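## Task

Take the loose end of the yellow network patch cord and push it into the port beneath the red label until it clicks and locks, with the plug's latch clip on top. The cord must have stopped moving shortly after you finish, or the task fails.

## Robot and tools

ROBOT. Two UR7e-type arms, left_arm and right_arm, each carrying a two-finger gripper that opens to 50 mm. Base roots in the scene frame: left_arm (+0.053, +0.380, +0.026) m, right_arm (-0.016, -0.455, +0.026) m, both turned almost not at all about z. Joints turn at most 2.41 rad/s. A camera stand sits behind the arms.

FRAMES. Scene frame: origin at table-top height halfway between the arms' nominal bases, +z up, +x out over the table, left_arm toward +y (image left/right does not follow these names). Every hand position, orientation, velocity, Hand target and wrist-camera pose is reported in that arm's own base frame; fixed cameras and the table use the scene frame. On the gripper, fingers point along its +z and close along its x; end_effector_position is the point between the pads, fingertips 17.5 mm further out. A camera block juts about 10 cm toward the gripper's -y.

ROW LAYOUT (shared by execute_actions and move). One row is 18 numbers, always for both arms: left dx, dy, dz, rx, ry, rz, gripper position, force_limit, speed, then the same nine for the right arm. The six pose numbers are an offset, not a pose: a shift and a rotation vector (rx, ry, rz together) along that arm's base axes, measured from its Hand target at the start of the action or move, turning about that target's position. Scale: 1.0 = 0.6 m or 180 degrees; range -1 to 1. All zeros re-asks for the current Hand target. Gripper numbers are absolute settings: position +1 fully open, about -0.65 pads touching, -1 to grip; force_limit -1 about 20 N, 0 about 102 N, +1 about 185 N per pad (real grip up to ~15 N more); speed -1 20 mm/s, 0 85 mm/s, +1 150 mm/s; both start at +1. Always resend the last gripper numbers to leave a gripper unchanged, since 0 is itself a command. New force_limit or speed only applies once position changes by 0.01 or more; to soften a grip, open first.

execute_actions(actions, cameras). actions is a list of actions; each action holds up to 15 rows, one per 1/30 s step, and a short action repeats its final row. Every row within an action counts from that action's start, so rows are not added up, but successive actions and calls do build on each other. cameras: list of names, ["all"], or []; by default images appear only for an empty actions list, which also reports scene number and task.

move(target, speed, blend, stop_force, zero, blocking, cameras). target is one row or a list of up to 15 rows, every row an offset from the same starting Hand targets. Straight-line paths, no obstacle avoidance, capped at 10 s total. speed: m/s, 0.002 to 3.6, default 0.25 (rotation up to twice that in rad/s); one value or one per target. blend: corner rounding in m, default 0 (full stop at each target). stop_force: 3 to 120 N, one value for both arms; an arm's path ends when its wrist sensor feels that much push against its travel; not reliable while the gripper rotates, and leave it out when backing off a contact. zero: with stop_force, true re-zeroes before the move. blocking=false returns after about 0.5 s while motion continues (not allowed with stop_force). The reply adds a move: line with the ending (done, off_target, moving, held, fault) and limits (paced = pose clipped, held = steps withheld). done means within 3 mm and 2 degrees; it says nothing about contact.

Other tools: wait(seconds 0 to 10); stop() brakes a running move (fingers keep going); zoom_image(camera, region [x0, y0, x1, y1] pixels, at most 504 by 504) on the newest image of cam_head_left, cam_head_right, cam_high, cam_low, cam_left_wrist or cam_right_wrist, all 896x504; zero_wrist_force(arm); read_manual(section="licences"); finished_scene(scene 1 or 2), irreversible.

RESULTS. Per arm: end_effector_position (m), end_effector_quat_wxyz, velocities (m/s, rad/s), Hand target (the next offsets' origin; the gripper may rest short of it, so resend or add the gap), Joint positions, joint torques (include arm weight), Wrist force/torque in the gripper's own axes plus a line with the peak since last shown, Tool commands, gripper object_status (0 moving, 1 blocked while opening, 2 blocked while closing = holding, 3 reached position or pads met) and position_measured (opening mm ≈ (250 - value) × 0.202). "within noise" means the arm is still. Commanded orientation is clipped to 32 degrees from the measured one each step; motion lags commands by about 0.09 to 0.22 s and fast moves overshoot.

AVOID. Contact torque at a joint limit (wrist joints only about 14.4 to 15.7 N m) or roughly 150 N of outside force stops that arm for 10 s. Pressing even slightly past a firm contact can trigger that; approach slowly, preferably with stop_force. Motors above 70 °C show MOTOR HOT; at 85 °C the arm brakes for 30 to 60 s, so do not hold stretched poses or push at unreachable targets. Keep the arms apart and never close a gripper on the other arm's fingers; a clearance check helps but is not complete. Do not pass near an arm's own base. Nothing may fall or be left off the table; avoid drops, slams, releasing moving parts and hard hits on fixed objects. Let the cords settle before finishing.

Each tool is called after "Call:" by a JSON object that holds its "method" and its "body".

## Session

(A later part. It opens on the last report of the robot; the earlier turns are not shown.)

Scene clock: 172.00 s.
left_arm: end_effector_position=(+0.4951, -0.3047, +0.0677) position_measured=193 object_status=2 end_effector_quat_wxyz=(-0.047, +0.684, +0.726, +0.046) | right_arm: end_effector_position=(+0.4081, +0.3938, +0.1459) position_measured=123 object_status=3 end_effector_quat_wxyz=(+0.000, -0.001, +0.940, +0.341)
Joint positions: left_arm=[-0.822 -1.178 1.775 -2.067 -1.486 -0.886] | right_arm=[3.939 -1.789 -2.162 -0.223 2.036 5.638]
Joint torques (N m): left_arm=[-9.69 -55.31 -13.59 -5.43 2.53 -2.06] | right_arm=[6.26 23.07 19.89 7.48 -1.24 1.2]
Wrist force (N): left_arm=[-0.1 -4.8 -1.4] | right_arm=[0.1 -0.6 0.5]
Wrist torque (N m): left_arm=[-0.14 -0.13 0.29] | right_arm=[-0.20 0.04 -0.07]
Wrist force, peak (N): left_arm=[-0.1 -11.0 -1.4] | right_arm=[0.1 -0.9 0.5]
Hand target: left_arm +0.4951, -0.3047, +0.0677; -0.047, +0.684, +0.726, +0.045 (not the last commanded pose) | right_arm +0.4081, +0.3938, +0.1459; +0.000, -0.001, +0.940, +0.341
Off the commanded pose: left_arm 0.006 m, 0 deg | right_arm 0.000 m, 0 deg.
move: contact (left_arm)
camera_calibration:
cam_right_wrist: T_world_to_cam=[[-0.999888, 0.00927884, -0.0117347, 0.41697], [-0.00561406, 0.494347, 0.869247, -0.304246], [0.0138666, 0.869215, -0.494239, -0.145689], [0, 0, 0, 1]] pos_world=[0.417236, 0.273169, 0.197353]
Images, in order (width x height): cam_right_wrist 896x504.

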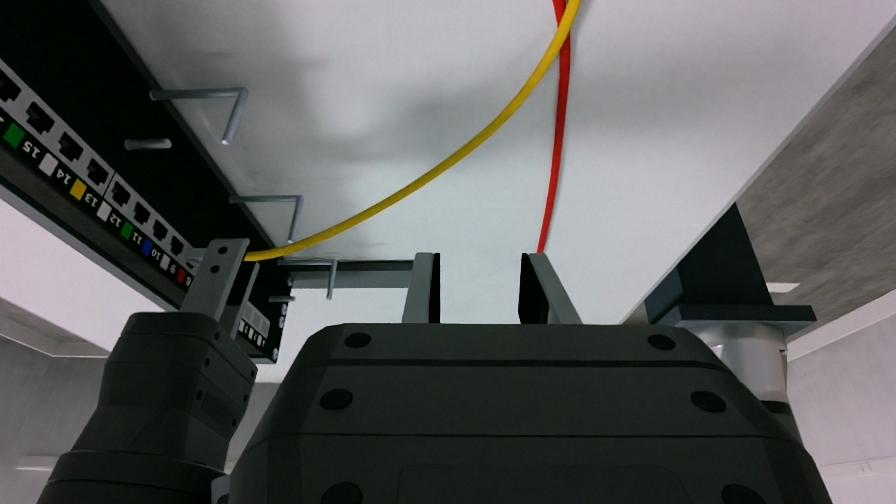

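Call:
{"method": "move", "body": {"target": [-0.003,0.0011,0,0,0,0,-1,-0.4,-1,0,0,0,0,0,0,0.2,1,1], "speed": 0.03}}

Call:
{"method": "move", "body": {"target": [0.0125,0.0007,0,0,0,0,-1,-0.4,-1,0,0,0,0,0,0,0.2,1,1], "speed": 0.008, "stop_force": 6}}

Call:
{"method": "move", "body": {"target": [-0.003,-0.0001,-0.0007,0,0,0,-1,-0.4,-1,0,0,0,0,0,0,0.2,1,1], "speed": 0.03}}

Call:
{"method": "move", "body": {"target": [0.0125,0.0007,0,0,0,0,-1,-0.4,-1,0,0,0,0,0,0,0.2,1,1], "speed": 0.008, "stop_force": 6}}

Call:
{"method": "move", "body": {"target": [-0.003,0.0005,0,0,0,0,-1,-0.4,-1,0,0,0,0,0,0,0.2,1,1], "speed": 0.03}}

Call:
{"method": "move", "body": {"target": [0.0125,0.0007,0,0,0,0,-1,-0.4,-1,0,0,0,0,0,0,0.2,1,1], "speed": 0.008, "stop_force": 6}}

Call:
{"method": "move", "body": {"target": [-0.003,0,0.0007,0,0,0,-1,-0.4,-1,0,0,0,0,0,0,0.2,1,1], "speed": 0.03}}

Call:
{"method": "move", "body": {"target": [0.0125,0.0007,0,0,0,0,-1,-0.4,-1,0,0,0,0,0,0,0.2,1,1], "speed": 0.008, "stop_force": 6, "cameras": ["cam_right_wrist"]}}

Call:
{"method": "zoom_image", "body": {"camera": "cam_right_wrist", "region": [175, 232, 215, 272]}}

Scene clock: 180.47 s.
left_arm: end_effector_position=(+0.4934, -0.3041, +0.0677) position_measured=193 object_status=2 end_effector_quat_wxyz=(-0.047, +0.684, +0.726, +0.045) | right_arm: end_effector_position=(+0.4081, +0.3938, +0.1459) position_measured=123 object_status=3 end_effector_quat_wxyz=(+0.000, -0.001, +0.940, +0.341)
Joint positions: left_arm=[-0.823 -1.182 1.781 -2.069 -1.487 -0.887] | right_arm=[3.939 -1.789 -2.162 -0.223 2.036 5.638]
Joint torques (N m): left_arm=[-10.52 -55.33 -12.74 -5.05 -1.59 -2.22] | right_arm=[6.29 22.89 19.61 7.52 -1.08 1.12]
Wrist force (N): left_arm=[0.1 -0.1 -0.7] | right_arm=[0.2 -0.8 0.2]
Wrist torque (N m): left_arm=[-0.06 -0.12 0.26] | right_arm=[-0.24 0.02 -0.06]
Wrist force, peak (N): left_arm=[0.1 -5.2 -1.8] | right_arm=[0.3 -0.9 0.7]
Hand target: left_arm +0.4933, -0.3040, +0.0677; -0.047, +0.684, +0.726, +0.045 | right_arm +0.4081, +0.3938, +0.1459; +0.000, -0.001, +0.940, +0.341
Off the commanded pose: left_arm 0.000 m, 0 deg | right_arm 0.000 m, 0 deg.
move: done

Scene clock: 181.93 s.
left_arm: end_effector_position=(+0.4951, -0.3040, +0.0678) position_measured=193 object_status=2 end_effector_quat_wxyz=(-0.047, +0.684, +0.726, +0.045) | right_arm: end_effector_position=(+0.4081, +0.3938, +0.1459) position_measured=123 object_status=3 end_effector_quat_wxyz=(+0.000, -0.001, +0.940, +0.341)
Joint positions: left_arm=[-0.821 -1.179 1.776 -2.068 -1.486 -0.885] | right_arm=[3.939 -1.789 -2.162 -0.223 2.036 5.638]
Joint torques (N m): left_arm=[-9.56 -54.85 -14.3 -5.86 -0.47 -2.28] | right_arm=[6.58 23.26 19.63 7.42 -1.2 1.15]
Wrist force (N): left_arm=[1.1 -4.5 -1.1] | right_arm=[0.0 -0.9 0.4]
Wrist torque (N m): left_arm=[-0.12 -0.13 0.25] | right_arm=[-0.25 0.05 -0.06]
Wrist force, peak (N): left_arm=[-0.3 -10.4 -1.1] | right_arm=[0.2 -1.0 0.4]
Hand target: left_arm +0.4951, -0.3040, +0.0678; -0.047, +0.684, +0.726, +0.045 (not the last commanded pose) | right_arm +0.4081, +0.3938, +0.1459; +0.000, -0.001, +0.940, +0.341
Off the commanded pose: left_arm 0.006 m, 0 deg | right_arm 0.000 m, 0 deg.
move: contact (left_arm)

Scene clock: 182.63 s.
left_arm: end_effector_position=(+0.4934, -0.3041, +0.0674) position_measured=193 object_status=2 end_effector_quat_wxyz=(-0.047, +0.684, +0.726, +0.045) | right_arm: end_effector_position=(+0.4081, +0.3938, +0.1459) position_measured=123 object_status=3 end_effector_quat_wxyz=(+0.000, -0.001, +0.940, +0.341)
Joint positions: left_arm=[-0.823 -1.181 1.781 -2.07 -1.487 -0.887] | right_arm=[3.939 -1.789 -2.162 -0.223 2.036 5.638]
Joint torques (N m): left_arm=[-11.66 -55.05 -13.2 -5.06 -1.81 -2.19] | right_arm=[6.05 22.62 19.61 7.37 -1.1 1.19]
Wrist force (N): left_arm=[0.3 0.1 -0.8] | right_arm=[0.3 -0.7 0.4]
Wrist torque (N m): left_arm=[-0.04 -0.15 0.26] | right_arm=[-0.22 0.01 -0.06]
Wrist force, peak (N): left_arm=[1.1 -4.5 -1.2] | right_arm=[0.2 -0.9 0.5]
Hand target: left_arm +0.4933, -0.3041, +0.0674; -0.047, +0.684, +0.726, +0.045 | right_arm +0.4081, +0.3938, +0.1459; +0.000, -0.001, +0.940, +0.341
Off the commanded pose: left_arm 0.000 m, 0 deg | right_arm 0.000 m, 0 deg.
move: done

Scene clock: 184.13 s.
left_arm: end_effector_position=(+0.4951, -0.3040, +0.0674) position_measured=193 object_status=2 end_effector_quat_wxyz=(-0.047, +0.684, +0.726, +0.045) | right_arm: end_effector_position=(+0.4081, +0.3938, +0.1459) position_measured=123 object_status=3 end_effector_quat_wxyz=(+0.000, -0.001, +0.940, +0.341)
Joint positions: left_arm=[-0.821 -1.178 1.777 -2.069 -1.487 -0.885] | right_arm=[3.939 -1.789 -2.162 -0.223 2.036 5.638]
Joint torques (N m): left_arm=[-9.33 -55.12 -14.67 -5.81 0.43 -2.13] | right_arm=[6.07 22.87 19.75 7.37 -1.12 1.08]
Wrist force (N): left_arm=[1.4 -4.5 -1.0] | right_arm=[0.2 -0.6 0.2]
Wrist torque (N m): left_arm=[-0.09 -0.16 0.25] | right_arm=[-0.21 0.02 -0.06]
Wrist force, peak (N): left_arm=[-0.1 -11.0 -1.2] | right_arm=[0.2 -1.0 0.2]
Hand target: left_arm +0.4951, -0.3040, +0.0674; -0.047, +0.684, +0.726, +0.045 (not the last commanded pose) | right_arm +0.4081, +0.3938, +0.1459; +0.000, -0.001, +0.940, +0.341
Off the commanded pose: left_arm 0.006 m, 0 deg | right_arm 0.000 m, 0 deg.
move: contact (left_arm)

Scene clock: 184.83 s.
left_arm: end_effector_position=(+0.4934, -0.3038, +0.0674) position_measured=193 object_status=2 end_effector_quat_wxyz=(-0.047, +0.684, +0.726, +0.045) | right_arm: end_effector_position=(+0.4081, +0.3938, +0.1459) position_measured=123 object_status=3 end_effector_quat_wxyz=(+0.000, -0.001, +0.940, +0.341)
Joint positions: left_arm=[-0.823 -1.182 1.781 -2.07 -1.487 -0.887] | right_arm=[3.939 -1.789 -2.162 -0.223 2.036 5.638]
Joint torques (N m): left_arm=[-10.78 -53.51 -12.19 -5.05 -1.75 -1.96] | right_arm=[6.26 23.09 19.81 7.37 -1.06 1.06]
Wrist force (N): left_arm=[0.3 0.1 -0.6] | right_arm=[0.2 -0.5 0.4]
Wrist torque (N m): left_arm=[-0.03 -0.15 0.26] | right_arm=[-0.19 0.02 -0.06]
Wrist force, peak (N): left_arm=[1.5 -4.8 -0.9] | right_arm=[0.5 -0.7 0.7]
Hand target: left_arm +0.4933, -0.3037, +0.0674; -0.047, +0.684, +0.726, +0.045 | right_arm +0.4081, +0.3938, +0.1459; +0.000, -0.001, +0.940, +0.341
Off the commanded pose: left_arm 0.000 m, 0 deg | right_arm 0.000 m, 0 deg.
move: done

Scene clock: 186.37 s.
left_arm: end_effector_position=(+0.4953, -0.3037, +0.0674) position_measured=193 object_status=2 end_effector_quat_wxyz=(-0.047, +0.684, +0.726, +0.045) | right_arm: end_effector_position=(+0.4081, +0.3938, +0.1459) position_measured=123 object_status=3 end_effector_quat_wxyz=(+0.000, -0.001, +0.940, +0.341)
Joint positions: left_arm=[-0.82 -1.179 1.777 -2.069 -1.487 -0.884] | right_arm=[3.939 -1.789 -2.162 -0.223 2.036 5.638]
Joint torques (N m): left_arm=[-11.33 -55.66 -13.92 -5.77 -1.78 -2.27] | right_arm=[5.71 22.74 19.49 7.32 -1.12 1.14]
Wrist force (N): left_arm=[2.3 -0.7 -0.6] | right_arm=[0.3 -0.7 0.3]
Wrist torque (N m): left_arm=[-0.03 -0.11 0.20] | right_arm=[-0.23 0.01 -0.07]
Wrist force, peak (N): left_arm=[2.0 -7.4 -0.9] | right_arm=[0.1 -0.9 0.5]
Hand target: left_arm +0.4953, -0.3037, +0.0674; -0.047, +0.684, +0.726, +0.045 (not the last commanded pose) | right_arm +0.4081, +0.3938, +0.1459; +0.000, -0.001, +0.940, +0.341
Off the commanded pose: left_arm 0.006 m, 0 deg | right_arm 0.000 m, 0 deg.
move: contact (left_arm)

Scene clock: 187.07 s.
left_arm: end_effector_position=(+0.4936, -0.3037, +0.0678) position_measured=193 object_status=2 end_effector_quat_wxyz=(-0.047, +0.684, +0.726, +0.045) | right_arm: end_effector_position=(+0.4081, +0.3938, +0.1459) position_measured=123 object_status=3 end_effector_quat_wxyz=(+0.000, -0.001, +0.940, +0.341)
Joint positions: left_arm=[-0.822 -1.182 1.781 -2.069 -1.487 -0.886] | right_arm=[3.939 -1.789 -2.162 -0.223 2.036 5.638]
Joint torques (N m): left_arm=[-11.46 -55.32 -12.57 -5.12 -1.9 -2.08] | right_arm=[5.96 23.01 19.95 7.38 -1.11 1.07]
Wrist force (N): left_arm=[0.2 -0.1 -0.8] | right_arm=[0.1 -0.8 0.4]
Wrist torque (N m): left_arm=[-0.07 -0.13 0.26] | right_arm=[-0.24 0.04 -0.06]
Wrist force, peak (N): left_arm=[2.5 -0.4 -0.5] | right_arm=[0.4 -0.9 0.1]
Hand target: left_arm +0.4935, -0.3037, +0.0679; -0.047, +0.684, +0.726, +0.045 | right_arm +0.4081, +0.3938, +0.1459; +0.000, -0.001, +0.940, +0.341
Off the commanded pose: left_arm 0.000 m, 0 deg | right_arm 0.000 m, 0 deg.
move: done

Scene clock: 188.63 s.
left_arm: end_effector_position=(+0.4955, -0.3036, +0.0679) position_measured=193 object_status=2 end_effector_quat_wxyz=(-0.047, +0.684, +0.726, +0.045) | right_arm: end_effector_position=(+0.4081, +0.3938, +0.1459) position_measured=123 object_status=3 end_effector_quat_wxyz=(+0.000, -0.001, +0.940, +0.341)
Joint positions: left_arm=[-0.82 -1.179 1.776 -2.068 -1.487 -0.884] | right_arm=[3.939 -1.789 -2.162 -0.223 2.036 5.638]
Joint torques (N m): left_arm=[-11.05 -55.1 -14.48 -5.79 -1.77 -1.95] | right_arm=[5.77 22.72 19.67 7.37 -1.03 1.14]
Wrist force (N): left_arm=[3.1 -0.4 -0.3] | right_arm=[0.3 -0.5 0.3]
Wrist torque (N m): left_arm=[-0.01 -0.15 0.18] | right_arm=[-0.19 0.01 -0.06]
Wrist force, peak (N): left_arm=[3.6 -6.3 0.2] | right_arm=[0.2 -0.9 0.4]
Hand target: left_arm +0.4955, -0.3036, +0.0679; -0.047, +0.684, +0.726, +0.045 (not the last commanded pose) | right_arm +0.4081, +0.3938, +0.1459; +0.000, -0.001, +0.940, +0.341
Off the commanded pose: left_arm 0.006 m, 0 deg | right_arm 0.000 m, 0 deg.
move: contact (left_arm)
camera_calibration:
cam_right_wrist: T_world_to_cam=[[-0.999888, 0.00927884, -0.0117347, 0.41697], [-0.00561406, 0.494347, 0.869247, -0.304246], [0.0138666, 0.869215, -0.494239, -0.145689], [0, 0, 0, 1]] pos_world=[0.417236, 0.273169, 0.197353]
Images, in order (width x height): cam_right_wrist 896x504.

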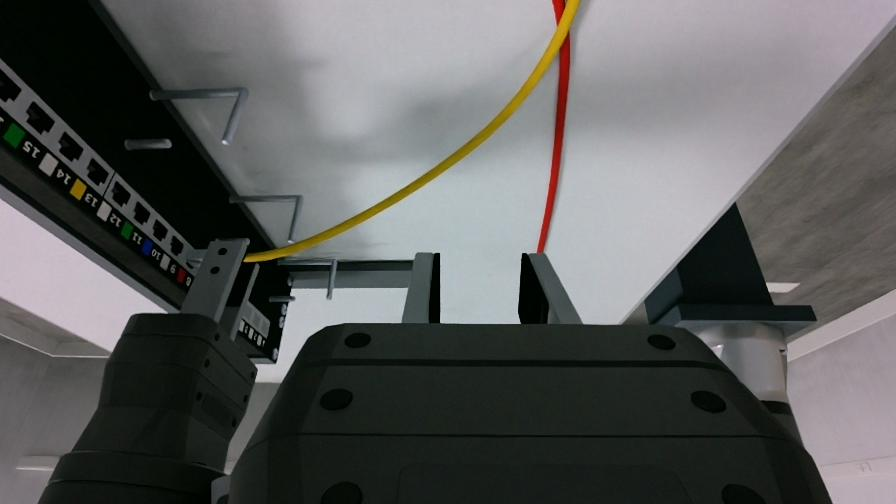

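Scaled by 12.600 from the camera's 896x504 image, which has a finer 1280x720 frame.

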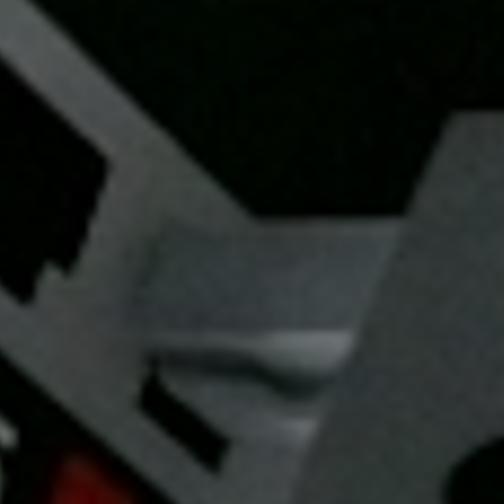

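Call:
{"method": "move", "body": {"target": [-0.003,0.0006,-0.0003,0,0,0,-1,-0.4,-1,0,0,0,0,0,0,0.2,1,1], "speed": 0.03}}

Call:
{"method": "move", "body": {"target": [0.0125,0.0007,0,0,0,0,-1,-0.4,-1,0,0,0,0,0,0,0.2,1,1], "speed": 0.008, "stop_force": 6}}

Call:
{"method": "move", "body": {"target": [-0.003,0.0006,0,0,0,0,-1,-0.4,-1,0,0,0,0,0,0,0.2,1,1], "speed": 0.03}}

Call:
{"method": "move", "body": {"target": [0.0125,0.0007,0,0,0,0,-1,-0.4,-1,0,0,0,0,0,0,0.2,1,1], "speed": 0.008, "stop_force": 6, "cameras": ["cam_right_wrist"]}}

Call:
{"method": "zoom_image", "body": {"camera": "cam_right_wrist", "region": [175, 232, 215, 272]}}

Scene clock: 195.37 s.
left_arm: end_effector_position=(+0.4938, -0.3033, +0.0677) position_measured=193 object_status=2 end_effector_quat_wxyz=(-0.047, +0.684, +0.726, +0.045) | right_arm: end_effector_position=(+0.4081, +0.3938, +0.1459) position_measured=123 object_status=3 end_effector_quat_wxyz=(+0.000, -0.001, +0.940, +0.341)
Joint positions: left_arm=[-0.822 -1.182 1.781 -2.07 -1.487 -0.885] | right_arm=[3.939 -1.789 -2.162 -0.223 2.036 5.638]
Joint torques (N m): left_arm=[-10.36 -54.84 -11.95 -4.95 -1.72 -2.1] | right_arm=[5.86 22.65 19.62 7.33 -1.05 1.04]
Wrist force (N): left_arm=[0.6 -0.1 -0.5] | right_arm=[0.1 -0.9 0.5]
Wrist torque (N m): left_arm=[-0.07 -0.20 0.26] | right_arm=[-0.24 0.04 -0.06]
Wrist force, peak (N): left_arm=[3.3 -0.4 -0.1] | right_arm=[0.2 -0.9 0.6]
Hand target: left_arm +0.4937, -0.3033, +0.0677; -0.047, +0.684, +0.726, +0.045 | right_arm +0.4081, +0.3938, +0.1459; +0.000, -0.001, +0.940, +0.341
Off the commanded pose: left_arm 0.000 m, 0 deg | right_arm 0.000 m, 0 deg.
move: done

Scene clock: 197.23 s.
left_arm: end_effector_position=(+0.5012, -0.3029, +0.0677) position_measured=193 object_status=2 end_effector_quat_wxyz=(-0.047, +0.684, +0.726, +0.045) | right_arm: end_effector_position=(+0.4081, +0.3938, +0.1459) position_measured=123 object_status=3 end_effector_quat_wxyz=(+0.000, -0.001, +0.940, +0.341)
Joint positions: left_arm=[-0.812 -1.17 1.763 -2.065 -1.486 -0.876] | right_arm=[3.939 -1.789 -2.162 -0.223 2.036 5.638]
Joint torques (N m): left_arm=[11.19 -31.15 -28.88 -0.52 3.2 2.25] | right_arm=[5.92 22.9 19.85 7.33 -1.1 0.96]
Wrist force (N): left_arm=[0.1 -2.3 1.3] | right_arm=[-0.1 -0.8 0.5]
Wrist torque (N m): left_arm=[-0.02 -0.16 0.26] | right_arm=[-0.24 0.07 -0.06]
Wrist force, peak (N): left_arm=[-0.1 -2.6 1.4] | right_arm=[0.3 -0.9 0.4]
Hand target: left_arm +0.5012, -0.3029, +0.0677; -0.047, +0.684, +0.726, +0.045 | right_arm +0.4081, +0.3938, +0.1459; +0.000, -0.001, +0.940, +0.341
Off the commanded pose: left_arm 0.000 m, 0 deg | right_arm 0.000 m, 0 deg.
move: done

Scene clock: 197.93 s.
left_arm: end_effector_position=(+0.4995, -0.3025, +0.0677) position_measured=193 object_status=2 end_effector_quat_wxyz=(-0.047, +0.684, +0.726, +0.045) | right_arm: end_effector_position=(+0.4081, +0.3938, +0.1459) position_measured=123 object_status=3 end_effector_quat_wxyz=(+0.000, -0.001, +0.940, +0.341)
Joint positions: left_arm=[-0.814 -1.173 1.768 -2.066 -1.486 -0.878] | right_arm=[3.939 -1.789 -2.162 -0.223 2.036 5.638]
Joint torques (N m): left_arm=[-10.62 -56.74 -10.37 -3.64 -1.71 -2.07] | right_arm=[5.87 22.73 19.67 7.27 -0.97 1.02]
Wrist force (N): left_arm=[-4.2 3.3 1.2] | right_arm=[0.3 -0.6 0.3]
Wrist torque (N m): left_arm=[0.07 -0.15 0.39] | right_arm=[-0.21 0.01 -0.06]
Wrist force, peak (N): left_arm=[-4.1 3.9 1.3] | right_arm=[0.3 -1.0 0.3]
Hand target: left_arm +0.4994, -0.3025, +0.0677; -0.047, +0.684, +0.726, +0.045 | right_arm +0.4081, +0.3938, +0.1459; +0.000, -0.001, +0.940, +0.341
Off the commanded pose: left_arm 0.000 m, 0 deg | right_arm 0.000 m, 0 deg.
move: done

Scene clock: 199.23 s.
left_arm: end_effector_position=(+0.4998, -0.3026, +0.0678) position_measured=193 object_status=2 end_effector_quat_wxyz=(-0.047, +0.684, +0.726, +0.045) | right_arm: end_effector_position=(+0.4081, +0.3938, +0.1459) position_measured=123 object_status=3 end_effector_quat_wxyz=(+0.000, -0.001, +0.940, +0.341)
Joint positions: left_arm=[-0.813 -1.173 1.767 -2.066 -1.486 -0.877] | right_arm=[3.939 -1.789 -2.162 -0.223 2.036 5.638]
Joint torques (N m): left_arm=[-10.35 -57.29 -12.24 -4.23 -0.33 -2.06] | right_arm=[5.8 23.11 19.75 7.29 -1.04 0.96]
Wrist force (N): left_arm=[-1.5 2.3 1.5] | right_arm=[0.2 -0.8 0.0]
Wrist torque (N m): left_arm=[0.06 -0.19 0.32] | right_arm=[-0.22 0.03 -0.06]
Wrist force, peak (N): left_arm=[-4.4 3.3 1.1] | right_arm=[0.0 -0.9 0.5]
Hand target: left_arm +0.4998, -0.3026, +0.0678; -0.047, +0.684, +0.726, +0.045 (not the last commanded pose) | right_arm +0.4081, +0.3938, +0.1459; +0.000, -0.001, +0.940, +0.341
Off the commanded pose: left_arm 0.007 m, 0 deg | right_arm 0.000 m, 0 deg.
move: contact (left_arm)
camera_calibration:
cam_right_wrist: T_world_to_cam=[[-0.999888, 0.00927884, -0.0117347, 0.41697], [-0.00561406, 0.494347, 0.869247, -0.304246], [0.0138666, 0.869215, -0.494239, -0.145689], [0, 0, 0, 1]] pos_world=[0.417236, 0.273169, 0.197353]
Images, in order (width x height): cam_right_wrist 896x504.

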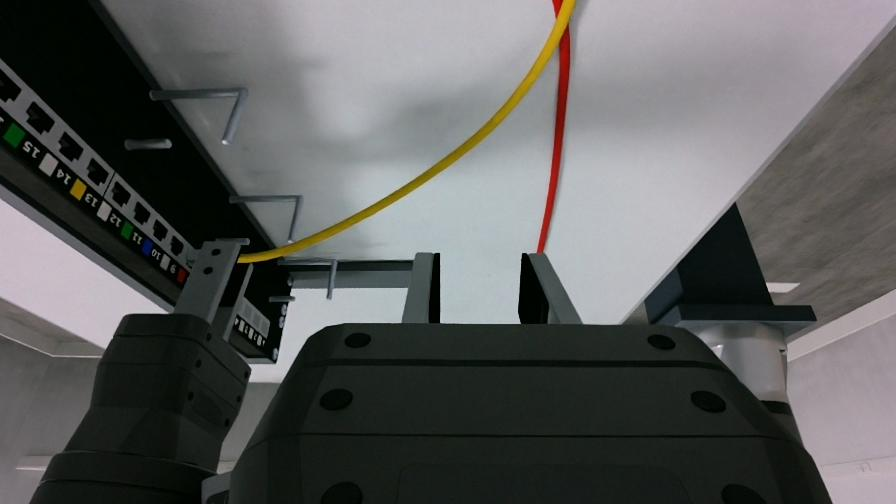

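Scaled by 12.600 from the camera's 896x504 image, which has a finer 1280x720 frame.

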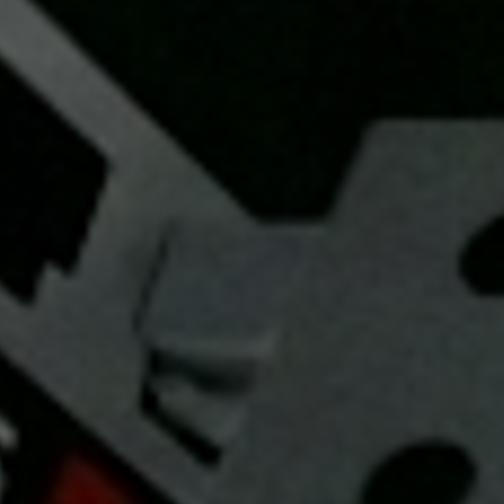

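Call:
{"method": "move", "body": {"target": [[0,-0.0007,0,0,0,0,-1,-0.4,-1,0.07,-0.407,0.29,0.012,0.006,0.267,-1,-0.9,-1],[0,-0.0007,0,0,0,0,-1,-0.4,-1,0.453,-0.24,0.257,0.012,0.006,0.267,-1,-0.9,-1],[0,-0.0007,0,0,0,0,-1,-0.4,-1,0.437,0.06,0.023,0.012,0.006,0.267,-1,-0.9,-1]], "speed": 0.3}}

Call:
{"method": "move", "body": {"target": [0,0,0,0,0,0,-1,-0.4,-1,-0.008,0.017,-0.119,0,0,0,-1,-0.9,-1], "speed": 0.08, "stop_force": 10, "cameras": ["all"]}}

Call:
{"method": "zoom_image", "body": {"camera": "cam_low", "region": [340, 180, 560, 340]}}

Scene clock: 214.37 s.
left_arm: end_effector_position=(+0.4998, -0.3030, +0.0678) position_measured=193 object_status=2 end_effector_quat_wxyz=(-0.047, +0.684, +0.726, +0.045) | right_arm: end_effector_position=(+0.6703, +0.4296, +0.1599) position_measured=251 object_status=3 end_effector_quat_wxyz=(-0.148, -0.381, +0.852, +0.329)
Joint positions: left_arm=[-0.814 -1.172 1.767 -2.066 -1.486 -0.878] | right_arm=[3.671 -2.586 -0.577 -1.823 2.265 4.301]
Joint torques (N m): left_arm=[-11.64 -31.53 -28.37 -0.51 -1.95 -2.15] | right_arm=[6.27 59.65 33 5.69 3.72 1.76]
Wrist force (N): left_arm=[1.8 0.8 2.0] | right_arm=[0.0 -0.7 0.1]
Wrist torque (N m): left_arm=[0.06 -0.15 0.22] | right_arm=[-0.20 0.03 -0.05]
Wrist force, peak (N): left_arm=[-2.1 2.6 1.6] | right_arm=[-0.7 -0.5 2.1]
Hand target: left_arm +0.4998, -0.3030, +0.0678; -0.047, +0.684, +0.726, +0.045 | right_arm +0.6703, +0.4298, +0.1597; -0.148, -0.381, +0.852, +0.329
Off the commanded pose: left_arm 0.000 m, 0 deg | right_arm 0.000 m, 0 deg.
move: done

Scene clock: 216.50 s.
left_arm: end_effector_position=(+0.4998, -0.3030, +0.0678) position_measured=193 object_status=2 end_effector_quat_wxyz=(-0.047, +0.684, +0.726, +0.045) | right_arm: end_effector_position=(+0.6655, +0.4400, +0.0883) position_measured=251 object_status=3 end_effector_quat_wxyz=(-0.148, -0.381, +0.852, +0.329)
Joint positions: left_arm=[-0.814 -1.172 1.767 -2.066 -1.486 -0.878] | right_arm=[3.684 -2.611 -0.713 -1.65 2.268 4.318]
Joint torques (N m): left_arm=[-12.05 -32.59 -28.88 -0.55 -1.62 -2.02] | right_arm=[6.49 60.43 18.82 5.87 3.88 1.59]
Wrist force (N): left_arm=[1.6 0.9 1.5] | right_arm=[0.1 -0.4 0.1]
Wrist torque (N m): left_arm=[0.07 -0.12 0.23] | right_arm=[-0.16 0.03 -0.05]
Wrist force, peak (N): left_arm=[2.0 0.9 2.0] | right_arm=[-0.1 -0.8 0.8]
Hand target: left_arm +0.4998, -0.3030, +0.0678; -0.047, +0.684, +0.726, +0.045 | right_arm +0.6655, +0.4400, +0.0883; -0.148, -0.381, +0.852, +0.329
Off the commanded pose: left_arm 0.000 m, 0 deg | right_arm 0.000 m, 0 deg.
move: done
camera_calibration:
cam_left_wrist: T_world_to_cam=[[-0.0417757, 0.990685, 0.129607, 0.319807], [0.938047, -0.00576986, 0.34646, -0.480599], [0.34398, 0.136051, -0.929068, 0.0612207], [0, 0, 0, 1]] pos_world=[0.443126, -0.32793, 0.181937]
cam_right_wrist: T_world_to_cam=[[-0.675377, -0.737411, -0.00954771, 0.785563], [-0.343708, 0.303287, 0.888753, 0.0318118], [-0.652481, 0.603524, -0.458287, 0.339374], [0, 0, 0, 1]] pos_world=[0.76292, 0.364814, 0.134758]

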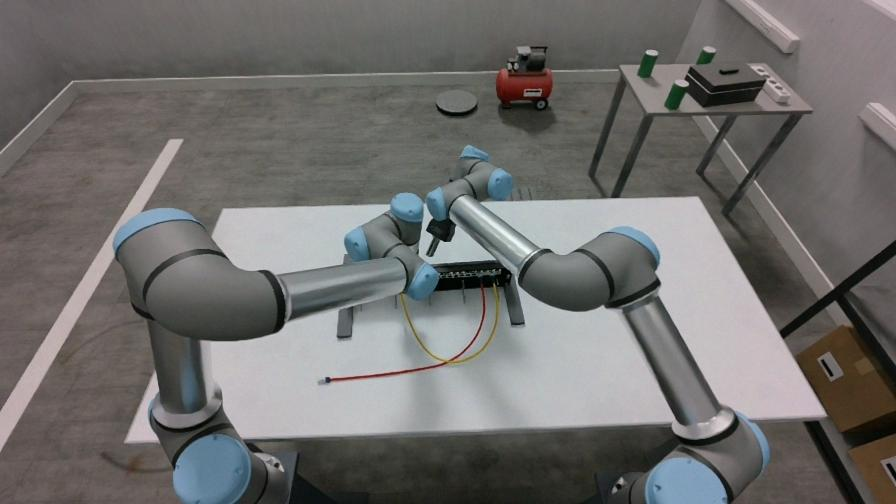

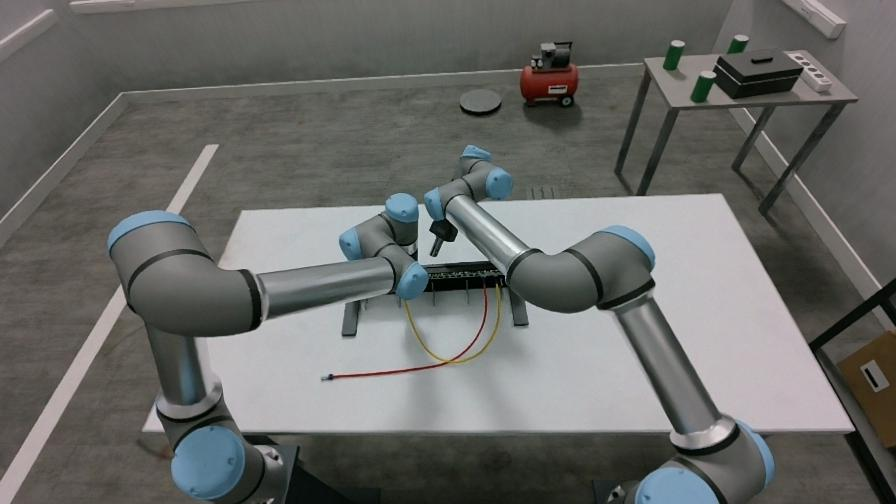

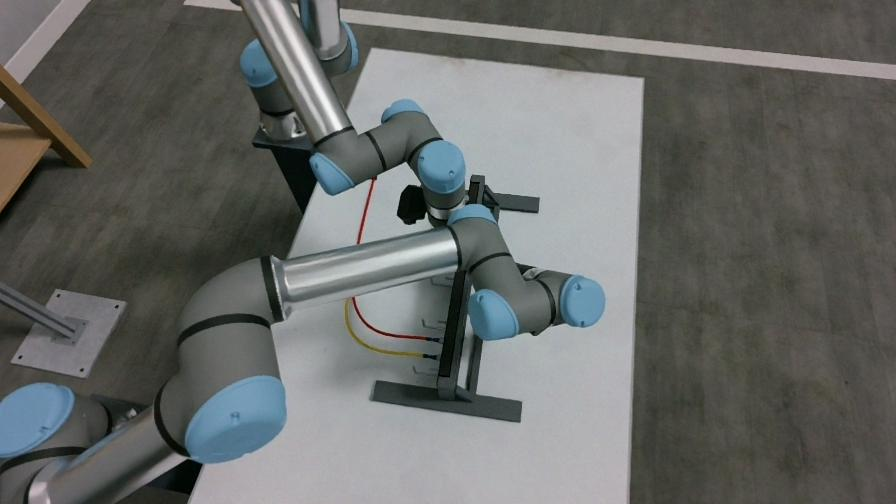

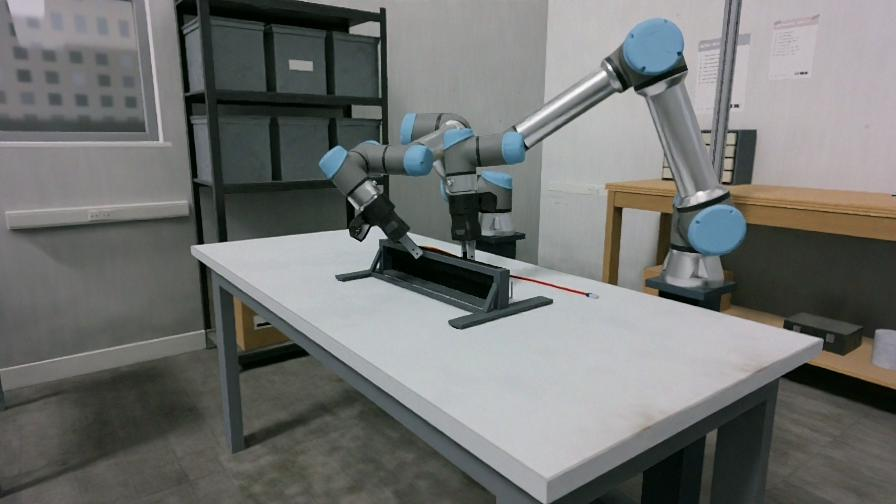

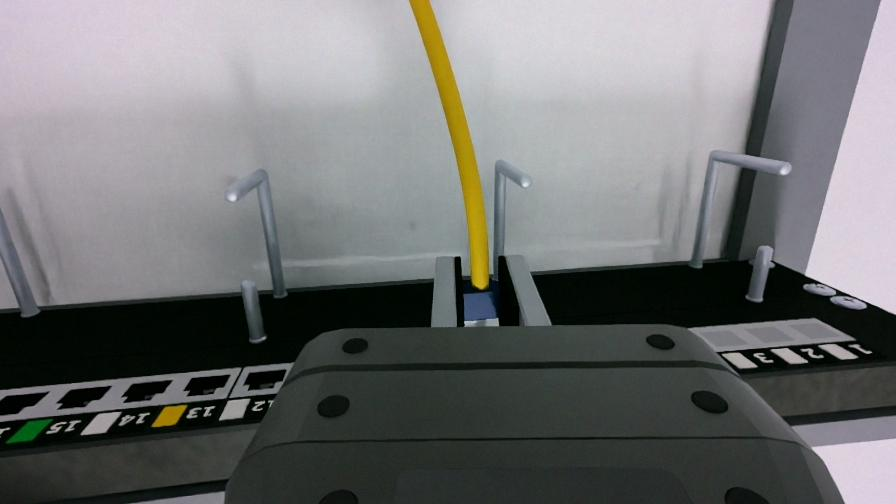

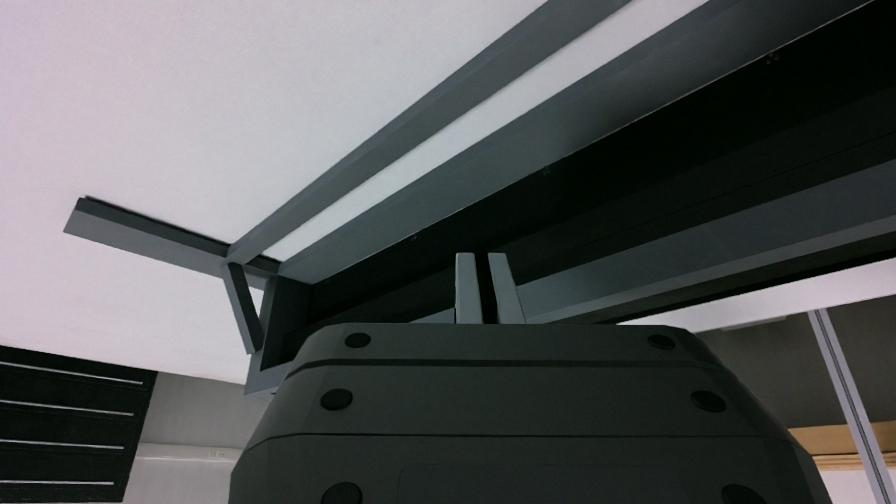

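Scaled by 2.291 from the camera's 896x504 image, which has a finer 1280x720 frame.

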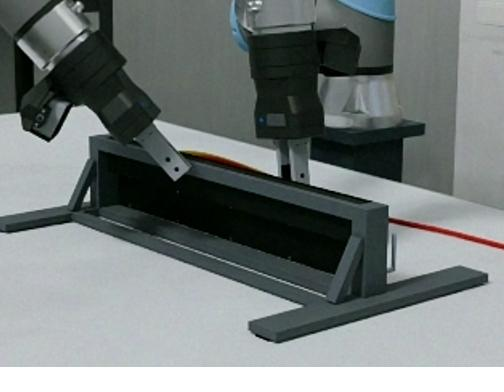

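Call:
{"method": "move", "body": {"target": [0,0,0,0,0,0,-1,-0.4,-1,-0.08,0,0,0,0,0,-1,-0.9,-1], "speed": 0.012, "stop_force": 6}}

Call:
{"method": "move", "body": {"target": [0.025,0.0015,0,0,0,0,-1,-0.4,-1,0,0,0,0,0,0,-1,-0.9,-1], "speed": 0.006, "stop_force": 38, "cameras": ["cam_left_wrist","cam_right_wrist"]}}

Call:
{"method": "zoom_image", "body": {"camera": "cam_left_wrist", "region": [420, 240, 560, 340]}}

Scene clock: 223.87 s.
left_arm: end_effector_position=(+0.4998, -0.3030, +0.0678) position_measured=193 object_status=2 end_effector_quat_wxyz=(-0.047, +0.684, +0.726, +0.045) | right_arm: end_effector_position=(+0.6401, +0.4400, +0.0883) position_measured=251 object_status=3 end_effector_quat_wxyz=(-0.148, -0.381, +0.852, +0.329)
Joint positions: left_arm=[-0.814 -1.172 1.767 -2.066 -1.486 -0.878] | right_arm=[3.7 -2.534 -0.866 -1.561 2.272 4.338]
Joint torques (N m): left_arm=[-7.99 -32.63 -28.31 -1.53 -1.76 -1.91] | right_arm=[-5.6 53.4 29.11 -0.87 -0.94 -0.47]
Wrist force (N): left_arm=[1.1 1.1 1.8] | right_arm=[-1.4 1.3 -6.0]
Wrist torque (N m): left_arm=[0.07 -0.13 0.24] | right_arm=[-0.21 -0.01 -0.03]
Wrist force, peak (N): left_arm=[1.6 1.2 2.2] | right_arm=[-5.7 -3.8 -10.0]
Hand target: left_arm +0.4998, -0.3030, +0.0678; -0.047, +0.684, +0.726, +0.045 | right_arm +0.6401, +0.4400, +0.0883; -0.148, -0.381, +0.852, +0.329 (not the last commanded pose)
Off the commanded pose: left_arm 0.000 m, 0 deg | right_arm 0.023 m, 0 deg.
move: contact (right_arm)

Scene clock: 227.03 s.
left_arm: end_effector_position=(+0.5105, -0.3024, +0.0678) position_measured=193 object_status=2 end_effector_quat_wxyz=(-0.047, +0.684, +0.726, +0.045) | right_arm: end_effector_position=(+0.6401, +0.4400, +0.0883) position_measured=251 object_status=3 end_effector_quat_wxyz=(-0.148, -0.381, +0.852, +0.329)
Joint positions: left_arm=[-0.8 -1.155 1.74 -2.058 -1.485 -0.864] | right_arm=[3.7 -2.534 -0.866 -1.561 2.272 4.338]
Joint torques (N m): left_arm=[-3.78 -59.03 -24.38 -13.42 8.42 -2.21] | right_arm=[15.71 57.96 14 -0.8 4.16 -0.39]
Wrist force (N): left_arm=[6.6 -34.9 -1.7] | right_arm=[-7.7 -8.2 -18.7]
Wrist torque (N m): left_arm=[-0.25 -0.04 0.17] | right_arm=[-0.21 -0.09 -0.09]
Wrist force, peak (N): left_arm=[7.7 -39.8 -2.2] | right_arm=[-8.5 -9.0 -19.6]
Hand target: left_arm +0.5105, -0.3024, +0.0678; -0.047, +0.684, +0.726, +0.045 (not the last commanded pose) | right_arm +0.6401, +0.4400, +0.0883; -0.148, -0.381, +0.852, +0.329
Off the commanded pose: left_arm 0.004 m, 0 deg | right_arm 0.000 m, 0 deg.
move: contact (left_arm)
camera_calibration:
cam_left_wrist: T_world_to_cam=[[-0.0417748, 0.990686, 0.129603, 0.31966], [0.938015, -0.00578219, 0.346547, -0.490638], [0.344068, 0.136047, -0.929036, 0.0574114], [0, 0, 0, 1]] pos_world=[0.453826, -0.32733, 0.181937]
cam_right_wrist: T_world_to_cam=[[-0.675354, -0.737431, -0.00960732, 0.76848], [-0.343753, 0.303237, 0.888753, 0.0231025], [-0.652481, 0.603525, -0.458287, 0.322741], [0, 0, 0, 1]] pos_world=[0.73752, 0.364914, 0.134758]
Images, in order (width x height): cam_left_wrist 896x504, cam_right_wrist 896x504.

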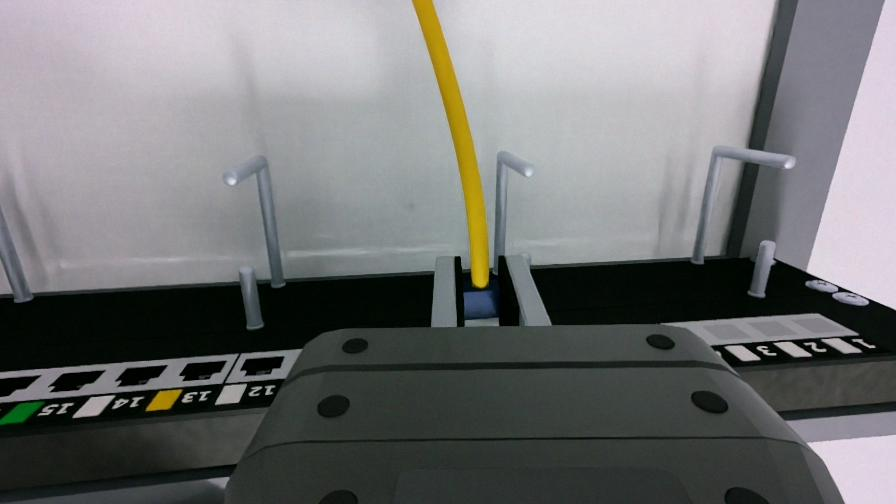

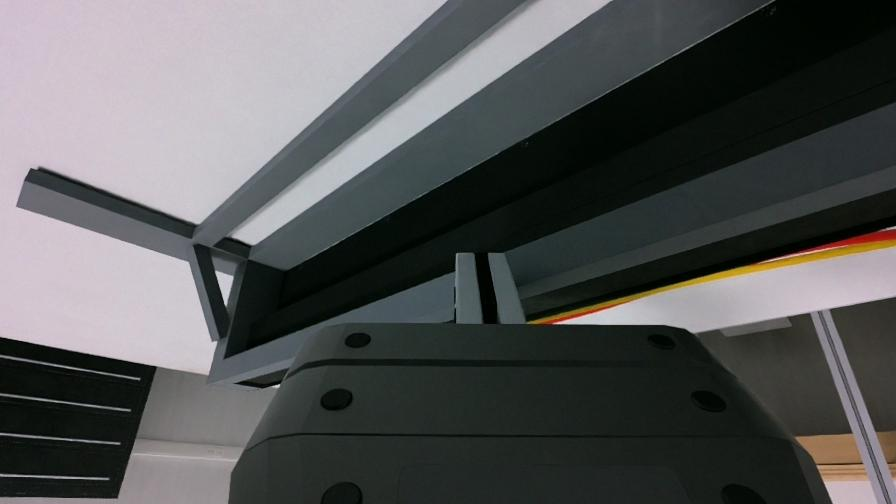

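Scaled by 3.600 from the camera's 896x504 image, which has a finer 1280x720 frame.

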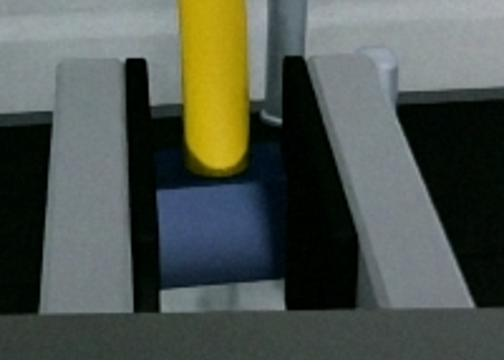

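Call:
{"method": "move", "body": {"target": [-0.01,-0.0006,0,0,0,0,-1,-0.4,-1,0,0,0,0,0,0,-1,-0.9,-1], "speed": 0.01, "cameras": ["cam_left_wrist"]}}

Call:
{"method": "move", "body": {"target": [-0.008,-0.0005,0,0,0,0,-1,-0.4,-1,0,0,0,0,0,0,-1,-0.9,-1], "speed": 0.01, "cameras": ["cam_left_wrist"]}}

Scene clock: 231.07 s.
left_arm: end_effector_position=(+0.5047, -0.3027, +0.0678) position_measured=193 object_status=2 end_effector_quat_wxyz=(-0.047, +0.684, +0.726, +0.045) | right_arm: end_effector_position=(+0.6401, +0.4401, +0.0883) position_measured=251 object_status=3 end_effector_quat_wxyz=(-0.148, -0.381, +0.852, +0.329)
Joint positions: left_arm=[-0.807 -1.164 1.755 -2.062 -1.486 -0.871] | right_arm=[3.7 -2.534 -0.866 -1.561 2.273 4.338]
Joint torques (N m): left_arm=[-11.46 -56.7 -11.29 -2.47 -1.88 -2.12] | right_arm=[0.09 64.91 14.02 -0.95 -0.36 -0.37]
Wrist force (N): left_arm=[-5.5 9.4 2.0] | right_arm=[-7.1 2.9 -6.8]
Wrist torque (N m): left_arm=[0.22 -0.17 0.31] | right_arm=[-0.18 -0.12 -0.01]
Wrist force, peak (N): left_arm=[6.7 -35.5 -1.6] | right_arm=[-8.0 -8.1 -18.8]
Hand target: left_arm +0.5045, -0.3027, +0.0678; -0.047, +0.684, +0.726, +0.045 | right_arm +0.6401, +0.4400, +0.0883; -0.148, -0.381, +0.852, +0.329
Off the commanded pose: left_arm 0.000 m, 0 deg | right_arm 0.000 m, 0 deg.
move: done
camera_calibration:
cam_left_wrist: T_world_to_cam=[[-0.0417757, 0.990685, 0.129607, 0.319715], [0.938047, -0.00576986, 0.34646, -0.485194], [0.34398, 0.136051, -0.929068, 0.0594943], [0, 0, 0, 1]] pos_world=[0.448026, -0.32763, 0.181937]
Images, in order (width x height): cam_left_wrist 896x504.

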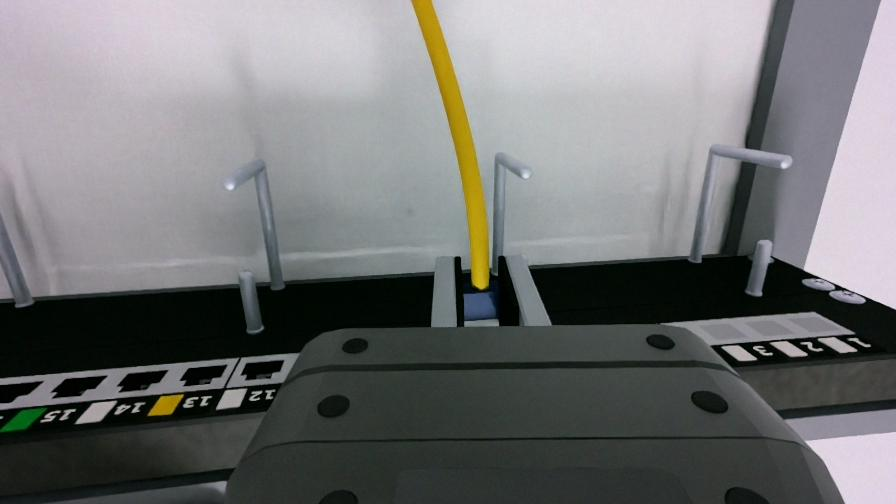

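Scene clock: 231.83 s.
left_arm: end_effector_position=(+0.4999, -0.3030, +0.0678) position_measured=193 object_status=2 end_effector_quat_wxyz=(-0.047, +0.684, +0.726, +0.045) | right_arm: end_effector_position=(+0.6401, +0.4400, +0.0883) position_measured=251 object_status=3 end_effector_quat_wxyz=(-0.148, -0.381, +0.852, +0.329)
Joint positions: left_arm=[-0.814 -1.172 1.766 -2.066 -1.486 -0.878] | right_arm=[3.7 -2.534 -0.866 -1.561 2.272 4.338]
Joint torques (N m): left_arm=[-6.85 -59.01 -11 -1.58 -1.85 -2.09] | right_arm=[-5.27 67.05 17.21 -0.68 -1.3 -0.39]
Wrist force (N): left_arm=[-8.5 9.5 3.8] | right_arm=[-2.8 1.4 -3.1]
Wrist torque (N m): left_arm=[0.27 -0.20 0.35] | right_arm=[-0.13 0.07 -0.04]
Wrist force, peak (N): left_arm=[-8.1 12.8 4.6] | right_arm=[-7.1 3.1 -6.8]
Hand target: left_arm +0.4997, -0.3030, +0.0678; -0.047, +0.684, +0.726, +0.045 | right_arm +0.6401, +0.4400, +0.0883; -0.148, -0.381, +0.852, +0.329
Off the commanded pose: left_arm 0.000 m, 0 deg | right_arm 0.000 m, 0 deg.
move: done
camera_calibration:
cam_left_wrist: T_world_to_cam=[[-0.0417757, 0.990685, 0.129607, 0.319811], [0.938047, -0.00576986, 0.34646, -0.480693], [0.34398, 0.136051, -0.929068, 0.0611863], [0, 0, 0, 1]] pos_world=[0.443226, -0.32793, 0.181937]
Images, in order (width x height): cam_left_wrist 896x504.

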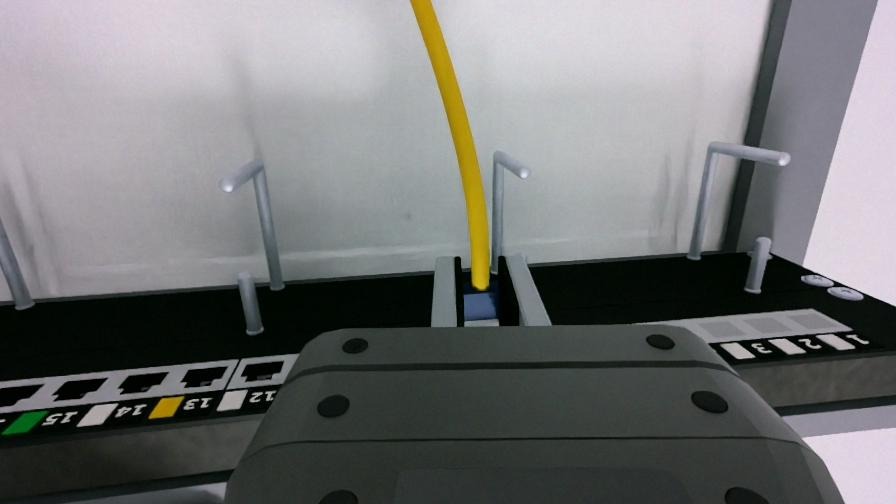

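Call:
{"method": "move", "body": {"target": [0.003,0.0002,0,0,0,0,-1,-0.4,-1,0.06,0,0,0,0,0,-1,-0.9,-1], "speed": 0.03}}

Call:
{"method": "move", "body": {"target": [0,0,0,0,0,0,-0.05,-0.4,-1,0,0,0,0,0,0,-1,-0.9,-1]}}

Call:
{"method": "move", "body": {"target": [0,-0.033,0.25,0,0,0,-0.05,-0.4,-1,0.03,0,0.15,0,0,0,-1,-0.9,-1], "speed": 0.08, "cameras": ["cam_left_wrist","cam_head_left"]}}

Call:
{"method": "zoom_image", "body": {"camera": "cam_left_wrist", "region": [390, 140, 570, 250]}}

Scene clock: 240.00 s.
left_arm: end_effector_position=(+0.5015, -0.3029, +0.0678) position_measured=193 object_status=2 end_effector_quat_wxyz=(-0.047, +0.684, +0.726, +0.045) | right_arm: end_effector_position=(+0.6761, +0.4400, +0.0883) position_measured=251 object_status=3 end_effector_quat_wxyz=(-0.148, -0.381, +0.852, +0.329)
Joint positions: left_arm=[-0.812 -1.169 1.762 -2.065 -1.486 -0.876] | right_arm=[3.678 -2.648 -0.64 -1.691 2.267 4.31]
Joint torques (N m): left_arm=[10.82 -31.15 -28.41 -0.24 1.53 2.38] | right_arm=[-7.22 62.02 32.9 -0.2 -0.84 -1.22]
Wrist force (N): left_arm=[-0.6 -0.2 1.6] | right_arm=[-0.4 -0.2 0.1]
Wrist torque (N m): left_arm=[0.02 -0.14 0.20] | right_arm=[-0.13 0.11 0.05]
Wrist force, peak (N): left_arm=[-8.2 11.2 5.0] | right_arm=[-1.3 0.4 -0.8]
Hand target: left_arm +0.5015, -0.3029, +0.0678; -0.047, +0.684, +0.726, +0.045 | right_arm +0.6761, +0.4400, +0.0883; -0.148, -0.381, +0.852, +0.329
Off the commanded pose: left_arm 0.000 m, 0 deg | right_arm 0.000 m, 0 deg.
move: done

Scene clock: 240.57 s.
left_arm: end_effector_position=(+0.5015, -0.3029, +0.0678) position_measured=160 object_status=0 end_effector_quat_wxyz=(-0.047, +0.684, +0.726, +0.045) | right_arm: end_effector_position=(+0.6761, +0.4400, +0.0883) position_measured=251 object_status=3 end_effector_quat_wxyz=(-0.148, -0.381, +0.852, +0.329)
Joint positions: left_arm=[-0.812 -1.169 1.762 -2.065 -1.486 -0.876] | right_arm=[3.678 -2.649 -0.639 -1.692 2.267 4.31]
Joint torques (N m): left_arm=[10.16 -31.04 -26.03 -0.43 1.67 2.31] | right_arm=[-7.31 61.96 32.58 -0.41 -0.95 -1.16]
Wrist force (N): left_arm=[0.2 0.1 -0.8] | right_arm=[-0.4 0.0 -0.1]
Wrist torque (N m): left_arm=[-0.03 -0.12 0.18] | right_arm=[-0.09 0.11 0.05]
Wrist force, peak (N): left_arm=[-0.5 -0.1 1.4] | right_arm=[-0.6 -0.2 0.0]
Hand target: left_arm +0.5015, -0.3029, +0.0678; -0.047, +0.684, +0.726, +0.045 | right_arm +0.6761, +0.4400, +0.0883; -0.148, -0.381, +0.852, +0.329
Off the commanded pose: left_arm 0.000 m, 0 deg | right_arm 0.000 m, 0 deg.
move: done

Scene clock: 243.33 s.
left_arm: end_effector_position=(+0.5015, -0.3227, +0.2178) position_measured=160 object_status=3 end_effector_quat_wxyz=(-0.047, +0.684, +0.726, +0.045) | right_arm: end_effector_position=(+0.6941, +0.4400, +0.1783) position_measured=251 object_status=3 end_effector_quat_wxyz=(-0.147, -0.381, +0.852, +0.329)
Joint positions: left_arm=[-0.834 -1.285 1.504 -1.69 -1.488 -0.898] | right_arm=[3.667 -2.762 -0.181 -2.044 2.264 4.297]
Joint torques (N m): left_arm=[-10.19 -54.2 -29.28 -0.17 -1.87 -2.48] | right_arm=[-6.94 63.97 32.37 -0.22 -0.99 -1.25]
Wrist force (N): left_arm=[0.1 0.1 -0.8] | right_arm=[-0.6 -0.3 0.4]
Wrist torque (N m): left_arm=[-0.01 -0.11 0.27] | right_arm=[-0.15 0.14 0.04]
Wrist force, peak (N): left_arm=[0.3 0.3 -1.5] | right_arm=[-0.9 -0.3 0.1]
Hand target: left_arm +0.5015, -0.3227, +0.2178; -0.047, +0.684, +0.726, +0.045 | right_arm +0.6941, +0.4400, +0.1783; -0.148, -0.381, +0.852, +0.329
Off the commanded pose: left_arm 0.000 m, 0 deg | right_arm 0.000 m, 0 deg.
move: done
camera_calibration:
cam_left_wrist: T_world_to_cam=[[-0.0417757, 0.990685, 0.129607, 0.319954], [0.938047, -0.00576986, 0.34646, -0.534276], [0.34398, 0.136051, -0.929068, 0.202676], [0, 0, 0, 1]] pos_world=[0.444826, -0.34763, 0.331937]
Images, in order (width x height): cam_head_left 896x504, cam_left_wrist 896x504.

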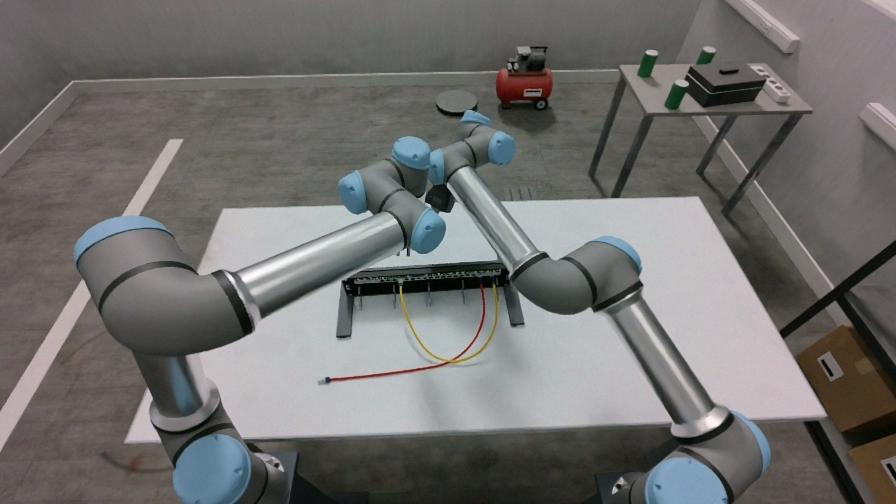

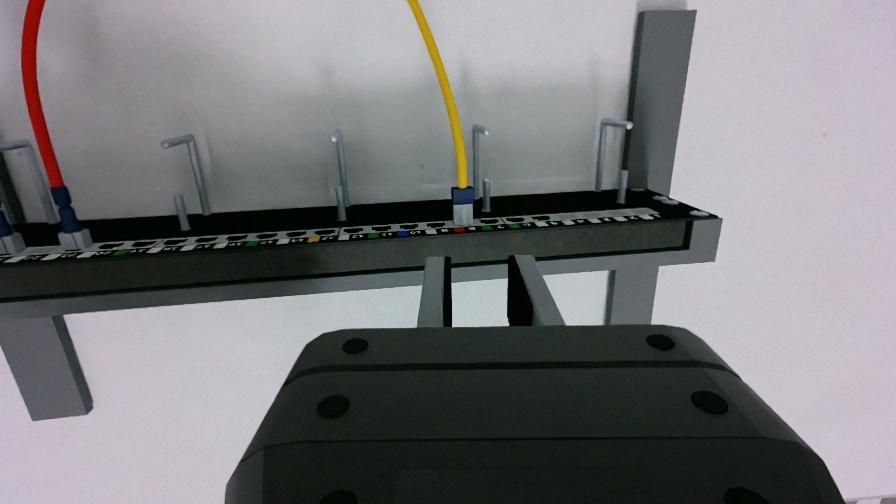

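Scaled by 2.800 from the camera's 896x504 image, which has a finer 1280x720 frame.

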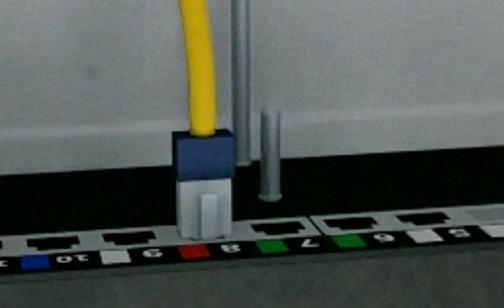

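Plugged into port 8 under the red label; latched.

Call:
{"method": "wait", "body": {"seconds": 1.5}}

Call:
{"method": "finished_scene", "body": {"scene": 2}}

Scene clock: 247.70 s.
left_arm: end_effector_position=(+0.5015, -0.3227, +0.2178) position_measured=160 object_status=3 end_effector_quat_wxyz=(-0.047, +0.684, +0.726, +0.045) | right_arm: end_effector_position=(+0.6941, +0.4400, +0.1783) position_measured=251 object_status=3 end_effector_quat_wxyz=(-0.147, -0.381, +0.852, +0.329)
Joint positions: left_arm=[-0.834 -1.285 1.504 -1.689 -1.488 -0.898] | right_arm=[3.667 -2.762 -0.181 -2.044 2.264 4.297]
Joint torques (N m): left_arm=[-9.96 -54.65 -30.54 -0.16 -1.89 -2.48] | right_arm=[-6.83 63.86 32.9 -0.24 -0.92 -1.07]
Wrist force (N): left_arm=[0.4 -0.4 -0.8] | right_arm=[-0.6 -0.2 0.1]
Wrist torque (N m): left_arm=[-0.09 -0.16 0.27] | right_arm=[-0.13 0.13 0.05]
Wrist force, peak (N): left_arm=[0.5 0.2 -1.1] | right_arm=[-0.8 0.1 0.2]
Hand target: left_arm +0.5015, -0.3227, +0.2178; -0.047, +0.684, +0.726, +0.045 | right_arm +0.6941, +0.4400, +0.1783; -0.148, -0.381, +0.852, +0.329
Tool commands: left_gripper/position=-0.05 left_gripper/force_limit=-0.4 left_gripper/speed=-1.0 right_gripper/position=-1.0 right_gripper/force_limit=-0.9 right_gripper/speed=-1.0
Off the commanded pose: left_arm 0.000 m, 0 deg | right_arm 0.000 m, 0 deg.
wait: 1.50 s; at rest from the start

The scene is finished: the task was done.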